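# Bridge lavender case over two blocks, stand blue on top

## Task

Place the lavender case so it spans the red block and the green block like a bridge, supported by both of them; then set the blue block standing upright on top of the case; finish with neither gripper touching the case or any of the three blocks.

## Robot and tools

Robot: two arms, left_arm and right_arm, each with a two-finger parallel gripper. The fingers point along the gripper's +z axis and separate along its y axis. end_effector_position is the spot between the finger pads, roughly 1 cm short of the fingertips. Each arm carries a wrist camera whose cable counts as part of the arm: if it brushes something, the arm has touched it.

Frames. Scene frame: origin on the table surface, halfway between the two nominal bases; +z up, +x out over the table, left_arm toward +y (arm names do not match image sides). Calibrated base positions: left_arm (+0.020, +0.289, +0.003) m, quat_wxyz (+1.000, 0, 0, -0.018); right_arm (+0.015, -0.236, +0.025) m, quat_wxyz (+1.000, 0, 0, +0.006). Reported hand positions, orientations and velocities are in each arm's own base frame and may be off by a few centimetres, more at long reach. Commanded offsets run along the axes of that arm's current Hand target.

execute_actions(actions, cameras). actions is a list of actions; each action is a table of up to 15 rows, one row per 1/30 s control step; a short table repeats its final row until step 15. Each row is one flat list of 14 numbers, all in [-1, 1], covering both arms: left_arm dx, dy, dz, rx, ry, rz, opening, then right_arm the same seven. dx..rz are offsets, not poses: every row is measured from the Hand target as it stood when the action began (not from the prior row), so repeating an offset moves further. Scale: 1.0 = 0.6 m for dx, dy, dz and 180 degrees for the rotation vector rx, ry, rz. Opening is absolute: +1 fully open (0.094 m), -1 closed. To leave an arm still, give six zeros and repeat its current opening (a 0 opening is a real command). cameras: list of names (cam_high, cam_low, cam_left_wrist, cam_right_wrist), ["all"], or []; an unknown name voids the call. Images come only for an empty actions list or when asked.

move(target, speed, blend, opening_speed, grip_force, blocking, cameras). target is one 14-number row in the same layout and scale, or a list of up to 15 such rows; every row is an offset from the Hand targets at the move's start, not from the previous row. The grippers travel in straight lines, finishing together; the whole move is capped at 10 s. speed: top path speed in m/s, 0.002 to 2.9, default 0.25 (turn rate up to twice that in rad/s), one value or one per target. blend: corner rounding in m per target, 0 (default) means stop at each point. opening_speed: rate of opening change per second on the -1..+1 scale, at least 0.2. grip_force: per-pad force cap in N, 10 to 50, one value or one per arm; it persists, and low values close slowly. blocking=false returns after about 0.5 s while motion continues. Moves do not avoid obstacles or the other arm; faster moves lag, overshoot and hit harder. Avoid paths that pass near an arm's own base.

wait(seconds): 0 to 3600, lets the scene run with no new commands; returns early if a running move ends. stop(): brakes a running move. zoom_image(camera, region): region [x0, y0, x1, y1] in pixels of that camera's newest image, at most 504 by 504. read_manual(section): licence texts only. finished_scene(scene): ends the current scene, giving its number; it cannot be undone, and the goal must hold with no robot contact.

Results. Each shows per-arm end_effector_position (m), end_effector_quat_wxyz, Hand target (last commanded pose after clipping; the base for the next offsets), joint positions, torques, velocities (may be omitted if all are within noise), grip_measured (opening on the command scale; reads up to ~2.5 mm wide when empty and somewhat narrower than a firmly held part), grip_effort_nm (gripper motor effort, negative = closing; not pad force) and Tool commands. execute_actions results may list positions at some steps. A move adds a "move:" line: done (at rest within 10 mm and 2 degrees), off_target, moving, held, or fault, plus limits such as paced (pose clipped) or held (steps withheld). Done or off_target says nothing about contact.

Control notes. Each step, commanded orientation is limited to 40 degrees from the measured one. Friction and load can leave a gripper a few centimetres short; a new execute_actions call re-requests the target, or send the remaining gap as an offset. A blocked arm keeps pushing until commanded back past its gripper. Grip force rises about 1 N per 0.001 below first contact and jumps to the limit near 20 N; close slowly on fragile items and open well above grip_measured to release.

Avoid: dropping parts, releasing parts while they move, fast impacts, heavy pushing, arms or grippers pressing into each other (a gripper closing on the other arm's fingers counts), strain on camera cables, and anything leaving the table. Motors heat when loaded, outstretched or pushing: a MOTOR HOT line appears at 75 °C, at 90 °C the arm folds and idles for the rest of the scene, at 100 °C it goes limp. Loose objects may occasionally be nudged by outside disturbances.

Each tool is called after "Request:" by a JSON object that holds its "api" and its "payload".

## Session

Request:
{"api": "execute_actions", "payload": {"actions": []}}

Request:
{"api": "zoom_image", "payload": {"camera": "cam_high", "region": [240, 250, 560, 400]}}

Scene clock: 0.00 s.
left_arm: end_effector_position=(+0.3146, -0.1477, +0.1455) grip_measured=+1.000 grip_effort_nm=n/a end_effector_quat_wxyz=(+0.376, +0.161, +0.909, -0.076) | right_arm: end_effector_position=(+0.2677, +0.1128, +0.2626) grip_measured=+1.000 grip_effort_nm=n/a end_effector_quat_wxyz=(+0.457, -0.181, +0.856, +0.160)
Joint positions: left_arm=[-0.481 1.19 0.786 -0.382 -0.075 -0.099 0.094] | right_arm=[0.235 0.84 0.931 -0.673 -0.261 -0.04 0.094]
Joint velocities: within noise
Joint torques (N m): no reading
Motor temperatures (°C): left_arm=[24 27 31 27 26 25 24] | right_arm=[23 28 28 27 24 25 23]
Heat: left arm: 31 °C; right arm: 28 °C.
Hand target: left_arm +0.3146, -0.1474, +0.1488; +0.378, +0.161, +0.909, -0.076 | right_arm +0.2664, +0.1128, +0.2661; +0.460, -0.182, +0.854, +0.160
Tool commands: left_gripper/opening=+1.0 right_gripper/opening=+1.0

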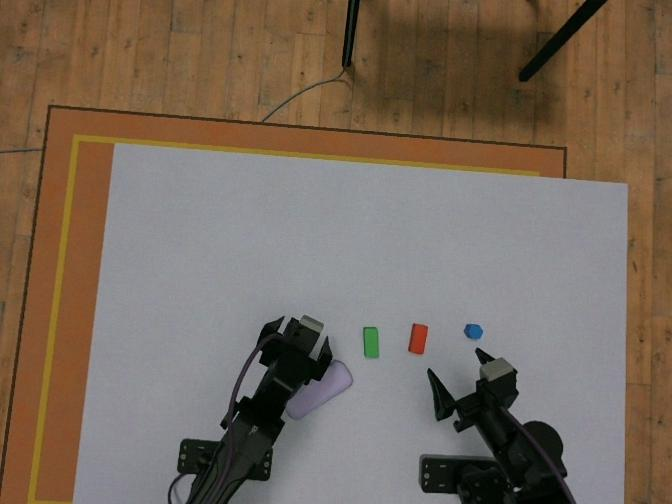

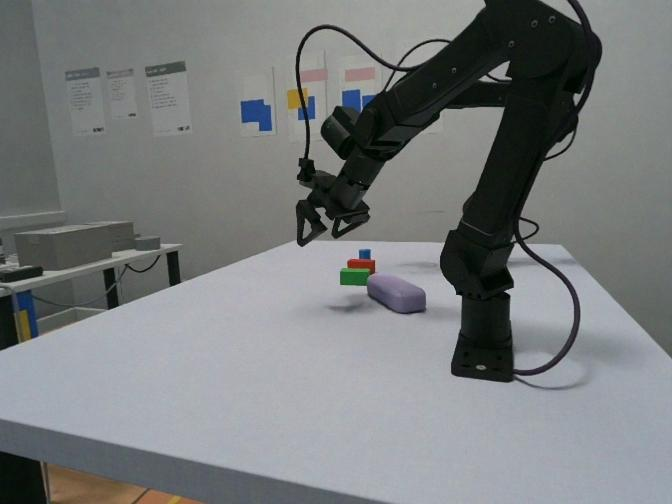

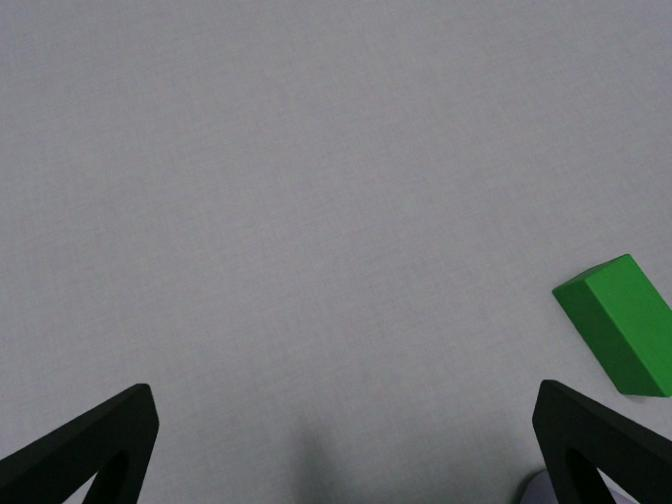

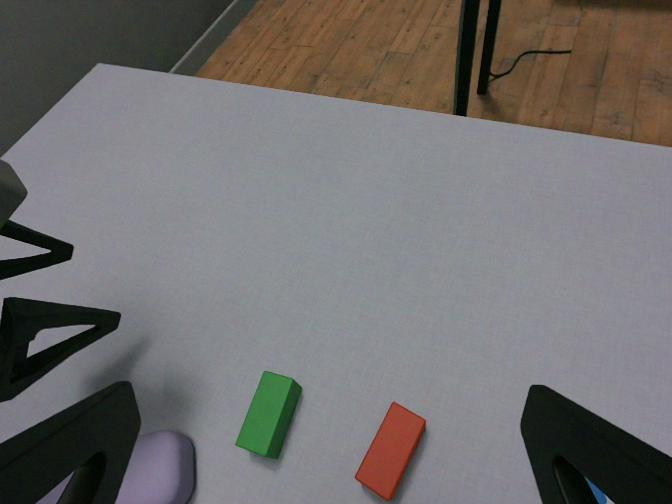

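Scaled by 1.575 from the camera's image (finer frame: 960x720).

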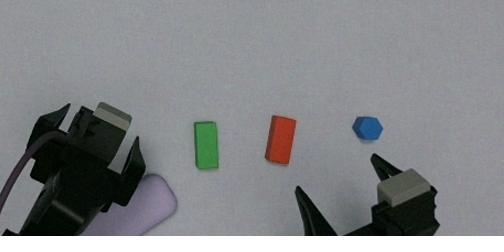

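Request:
{"api": "move", "payload": {"target": [0.2032, -0.1425, -0.0505, 0.0832, 0.2432, 0.2126, 1, 0.2214, -0.2287, 0.1248, 0.1071, 0.3079, 0.1218, 0.25], "speed": 0.5, "cameras": ["cam_high", "cam_left_wrist", "cam_right_wrist"]}}

Scene clock: 27.33 s.
left_arm: end_effector_position=(+0.1845, -0.1877, +0.0814) grip_measured=+1.000 grip_effort_nm=0.00 end_effector_quat_wxyz=(+0.006, +0.496, +0.868, +0.001) | right_arm: end_effector_position=(+0.3113, +0.0066, +0.0975) grip_measured=+0.252 grip_effort_nm=-0.11 end_effector_quat_wxyz=(+0.000, -0.006, +1.000, +0.006)
Joint positions: left_arm=[-0.801 1.547 1.105 -1.119 -0.005 0.237 0.094] | right_arm=[0.011 1.727 1.362 -1.205 -0.011 0 0.059]
Joint torques (N m): left_arm=[-0.62 -3.86 8.21 -0.06 0.03 0.13] | right_arm=[-0.23 -5.41 9.68 0.21 0.1 0.07]
Heat: left arm: 34 °C; right arm: 30 °C.
Hand target: left_arm +0.1839, -0.1911, +0.0848; +0.000, +0.504, +0.864, +0.000 | right_arm +0.3159, +0.0031, +0.1000; +0.000, +0.000, +1.000, +0.000
Off the commanded pose: left_arm 0.005 m, 1 deg | right_arm 0.006 m, 1 deg.
move: done

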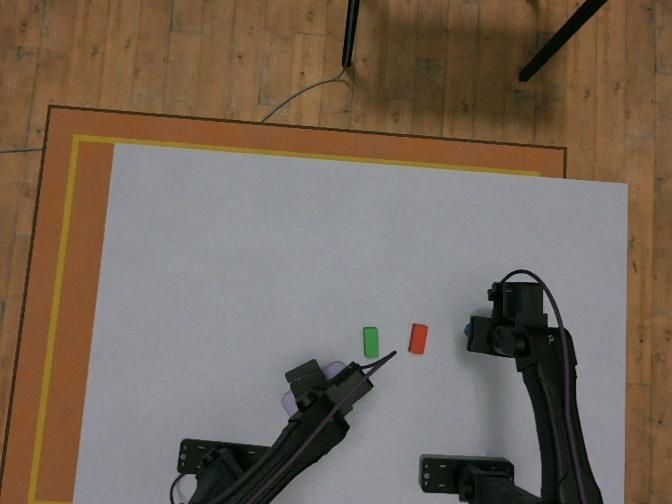

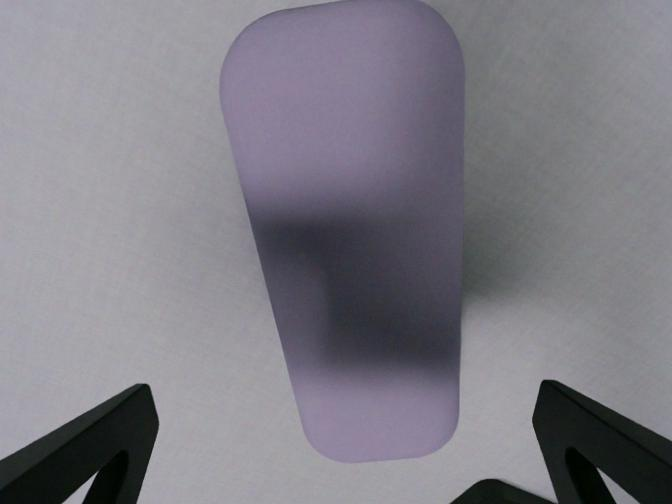

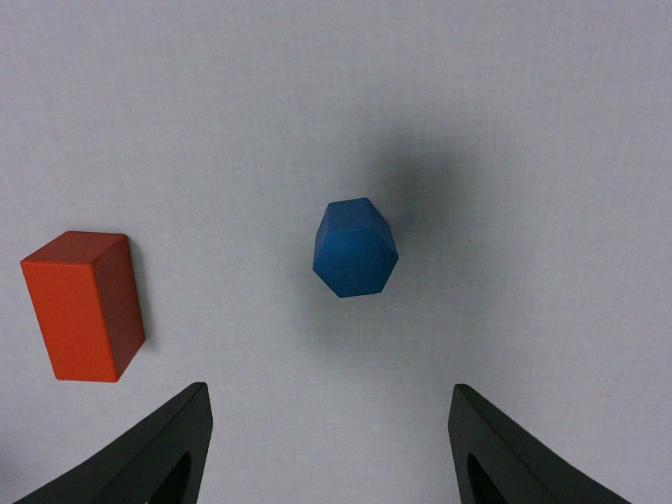

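Request:
{"api": "move", "payload": {"target": [[-0.0003, -0.0153, 0.1088, 0, 0, -0.0472, 1, 0.0115, -0.0052, 0.17, 0, 0, 0.1222, 0.25], [-0.0003, -0.0153, 0.1088, 0, 0, -0.0472, 0.3, 0.0115, -0.0052, 0.17, 0, 0, 0.1222, -0.38], [-0.0003, -0.0153, -0.042, 0, 0, -0.0472, 0.3, 0.0115, -0.0052, 0, 0, 0, 0.1222, -0.38], [-0.346, 0.0399, -0.0053, 0, 0, 0.125, 0.3, 0.0432, -0.3052, -0.0333, 0, 0, 0.1222, -0.38]], "speed": [0.2, 0.2, 0.2, 0.35], "blend": [0, 0, 0.02, 0], "opening_speed": 1.2, "cameras": ["cam_high", "cam_low", "cam_left_wrist"]}}

Scene clock: 52.93 s.
left_arm: end_effector_position=(+0.3113, -0.3584, +0.0920) grip_measured=+0.319 grip_effort_nm=-1.03 end_effector_quat_wxyz=(+0.013, +0.655, +0.755, -0.001) | right_arm: end_effector_position=(+0.2870, -0.1765, +0.1179) grip_measured=-0.349 grip_effort_nm=-1.03 end_effector_quat_wxyz=(+0.000, +0.192, +0.981, +0.000)
Joint positions: left_arm=[-0.859 2.443 2.419 -1.521 -0.003 0.57 0.062] | right_arm=[-0.554 1.819 1.554 -1.305 0 -0.169 0.031]
Joint torques (N m): left_arm=[-0.69 -9.54 8.46 -0.09 0 0.14] | right_arm=[-0.17 -6.15 9.76 0.23 -0.01 -0.04]
Heat: left arm: 34 °C; right arm: 30 °C.
Hand target: left_arm +0.3071, -0.3599, +0.0880; +0.000, +0.662, +0.749, +0.000 | right_arm +0.2899, -0.1799, +0.1198; +0.000, +0.191, +0.982, +0.000
Off the commanded pose: left_arm 0.006 m, 2 deg | right_arm 0.005 m, 0 deg.
move: done

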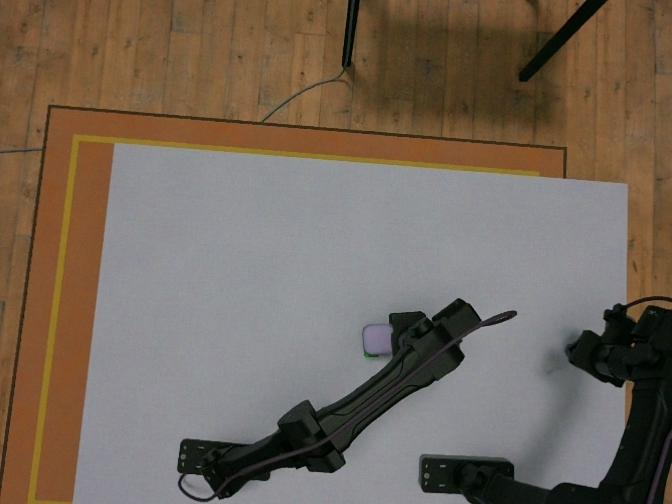

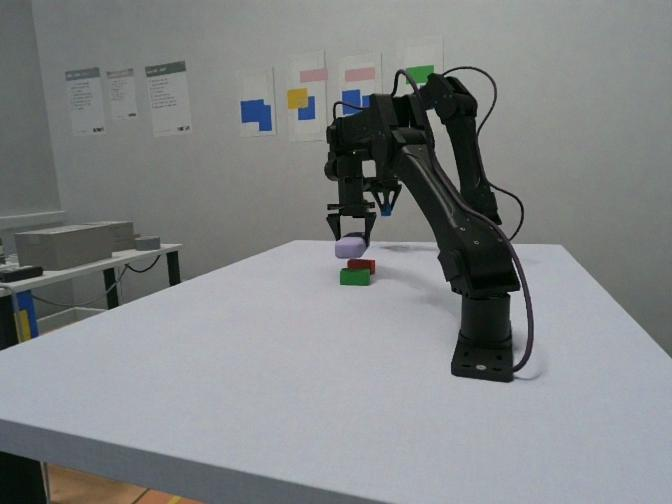

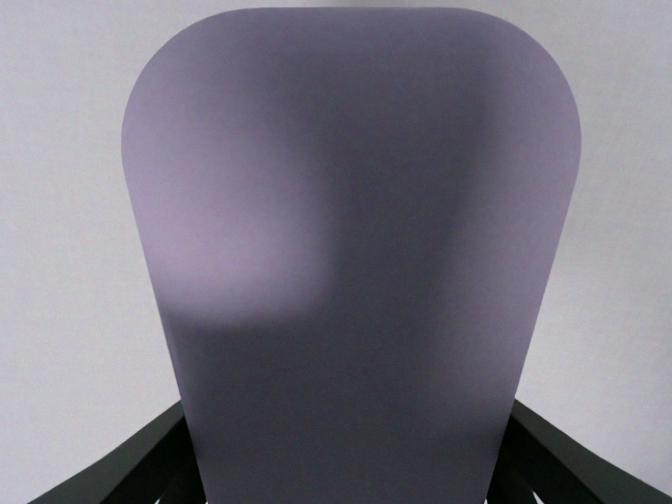

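Request:
{"api": "zoom_image", "payload": {"camera": "cam_high", "region": [330, 280, 490, 400]}}

Request:
{"api": "zoom_image", "payload": {"camera": "cam_low", "region": [300, 200, 420, 290]}}

Scaled by 3.150 from the camera's image (finer frame: 960x720).

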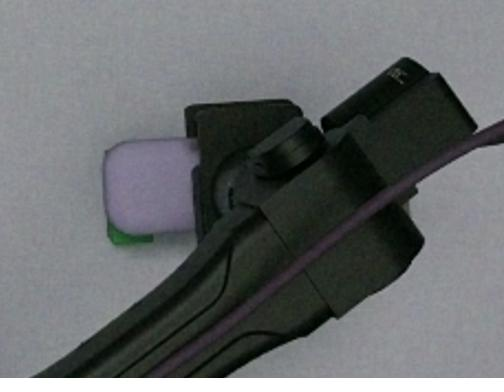

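Scaled by 4.200 from the camera's image (finer frame: 960x720).

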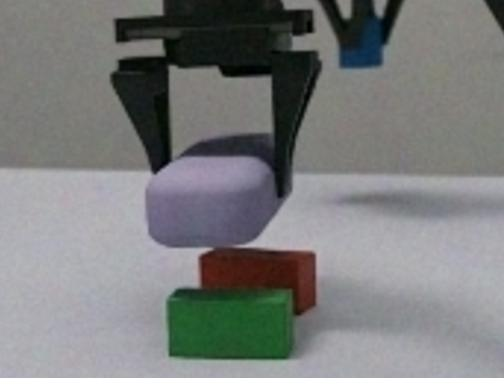

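Request:
{"api": "move", "payload": {"target": [[0.0087, -0.0157, 0.03, 0, 0, 0, 0.3, 0, 0, 0, 0, 0, 0, -0.38], [0.0087, -0.0157, 0.0608, 0, 0, 0, 0.3, 0, 0, 0, 0, 0, 0, -0.38], [0.0087, -0.0157, 0.0525, 0, 0, 0, 1, 0, 0, 0, 0, 0, 0, -0.38], [0.0087, -0.0157, -0.0283, 0, 0, 0, 1, 0, 0, 0, 0, 0, 0, -0.38], [0.2262, 0.0028, -0.0783, 0, 0, 0, 1, 0, 0, 0, 0, 0, 0, -0.38], [0.5635, -0.0761, -0.1117, 0, 0, 0, 1, 0.2359, 0.539, 0.0163, 0, 0, 0, -0.38]], "speed": [0.2, 0.05, 0.05, 0.2, 0.35, 0.45], "blend": [0.005, 0, 0, 0.015, 0.04, 0], "opening_speed": 1.2, "cameras": ["cam_high", "cam_low", "cam_right_wrist"]}}

Scene clock: 72.27 s.
left_arm: end_effector_position=(+0.2300, -0.0302, +0.1551) grip_measured=+0.997 grip_effort_nm=0.15 end_effector_quat_wxyz=(+0.004, +0.660, +0.752, +0.010) | right_arm: end_effector_position=(+0.2764, +0.1713, +0.1082) grip_measured=-0.349 grip_effort_nm=-1.03 end_effector_quat_wxyz=(-0.003, +0.189, +0.982, +0.006)
Joint positions: left_arm=[-0.146 1.407 1.272 -1.419 -0.014 1.295 0.094] | right_arm=[0.544 1.772 1.458 -1.253 -0.013 0.926 0.031]
Joint torques (N m): left_arm=[0.5 -5.19 4.64 -0.02 0.1 0.17] | right_arm=[0.59 -5.79 9.65 0.17 0.12 0.08]
Heat: left arm: 35 °C; right arm: 31 °C.
Hand target: left_arm +0.2204, -0.0299, +0.1550; +0.000, +0.662, +0.749, +0.000 | right_arm +0.2798, +0.1729, +0.1102; +0.000, +0.191, +0.982, +0.000
Off the commanded pose: left_arm 0.010 m, 1 deg | right_arm 0.004 m, 1 deg.
move: done

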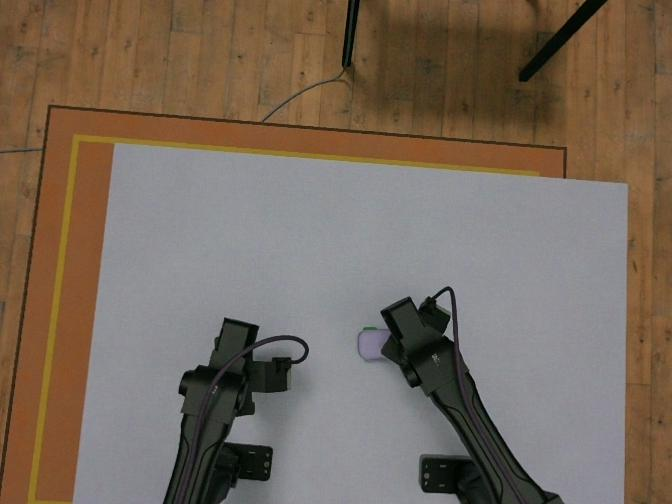

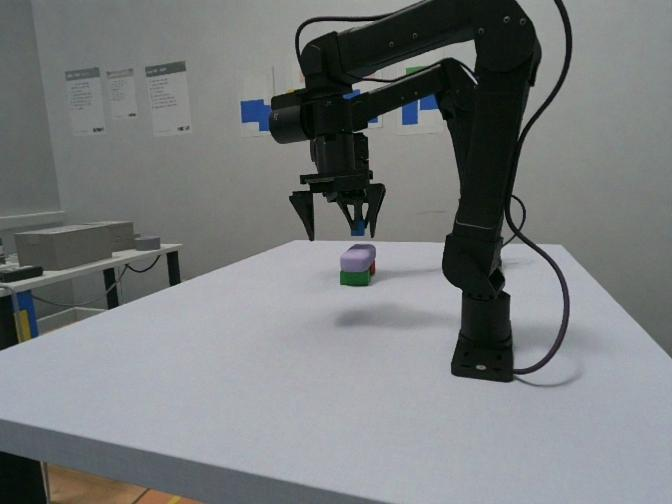

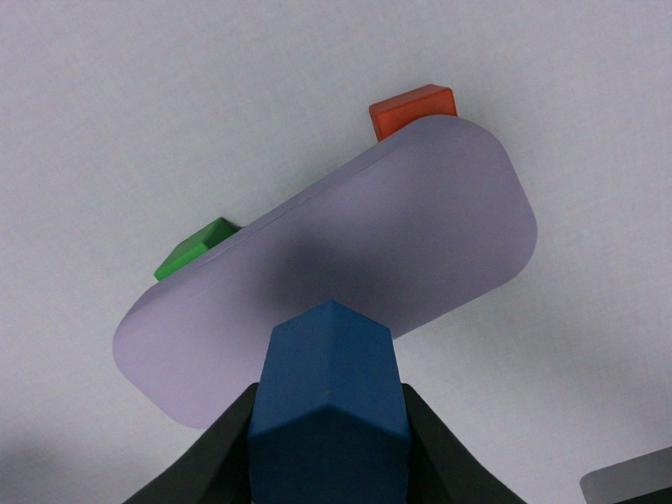

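Request:
{"api": "move", "payload": {"target": [[0, 0, 0, 0, 0, 0, 1, 0.0172, 0.0047, 0.047, 0, 0, 0, -0.38], [0, 0, 0, 0, 0, 0, 1, 0.0172, 0.0047, 0.0728, 0, 0, 0, -0.38], [0, 0, 0, 0, 0, 0, 1, 0.0172, 0.0047, 0.0562, 0, 0, 0, 0.25], [0, 0, 0, 0, 0, 0, 1, 0.0172, 0.0047, -0.0413, 0, 0, 0, 0.25], [0, 0, 0, 0, 0, 0, 1, -0.0804, -0.2423, -0.083, 0, 0, 0, 0.25]], "speed": [0.2, 0.05, 0.05, 0.15, 0.35], "blend": [0.005, 0, 0, 0.02, 0], "opening_speed": 1.0, "cameras": ["cam_high", "cam_low", "cam_right_wrist"]}}

Scene clock: 90.87 s.
left_arm: end_effector_position=(+0.2300, -0.0302, +0.1551) grip_measured=+0.997 grip_effort_nm=0.15 end_effector_quat_wxyz=(+0.004, +0.660, +0.751, +0.010) | right_arm: end_effector_position=(+0.2734, +0.0207, +0.1546) grip_measured=+0.248 grip_effort_nm=0.12 end_effector_quat_wxyz=(-0.003, +0.191, +0.982, -0.003)
Joint positions: left_arm=[-0.146 1.407 1.272 -1.419 -0.014 1.295 0.094] | right_arm=[0.075 1.589 1.439 -1.427 0.005 0.46 0.059]
Joint torques (N m): left_arm=[0.54 -5.22 4.62 -0.02 0.11 0.17] | right_arm=[-0.32 -6.79 7.34 0.21 -0.07 -0.04]
Heat: left arm: 33 °C; right arm: 31 °C.
Hand target: left_arm +0.2204, -0.0299, +0.1550; +0.000, +0.662, +0.749, +0.000 | right_arm +0.2701, +0.0199, +0.1600; +0.000, +0.191, +0.982, +0.000
Off the commanded pose: left_arm 0.010 m, 1 deg | right_arm 0.006 m, 1 deg.
move: done

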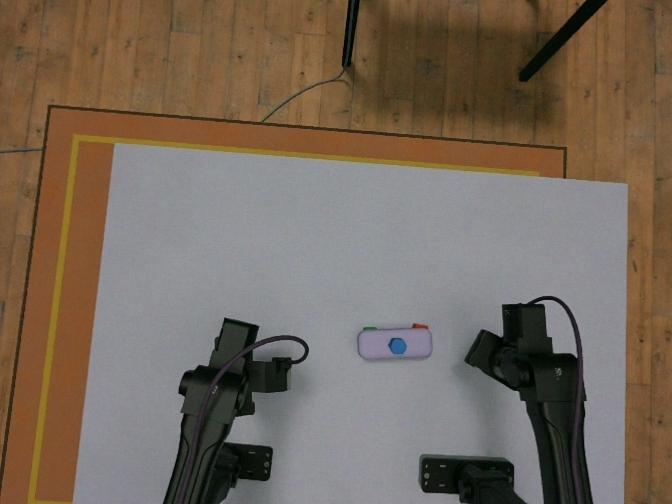

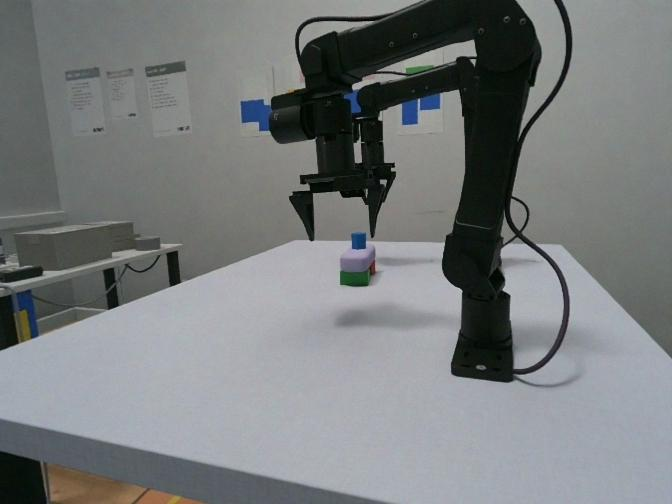

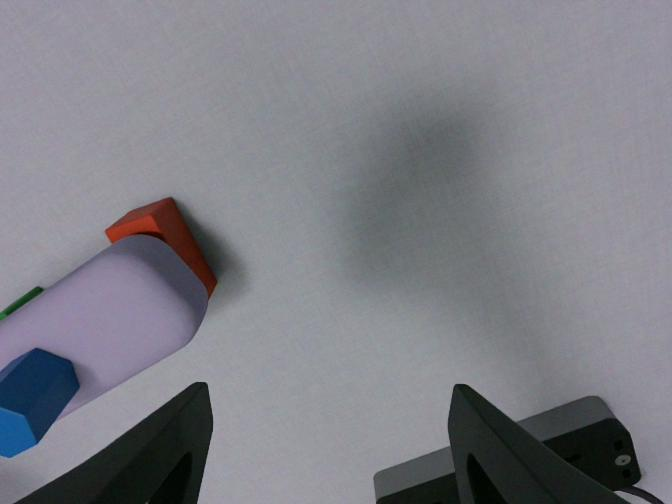

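The blue block is standing on the case, the case rests on both the red and green blocks, and both hands are clear.

Request:
{"api": "finished_scene", "payload": {"scene": 3}}

The scene is finished: the task was done.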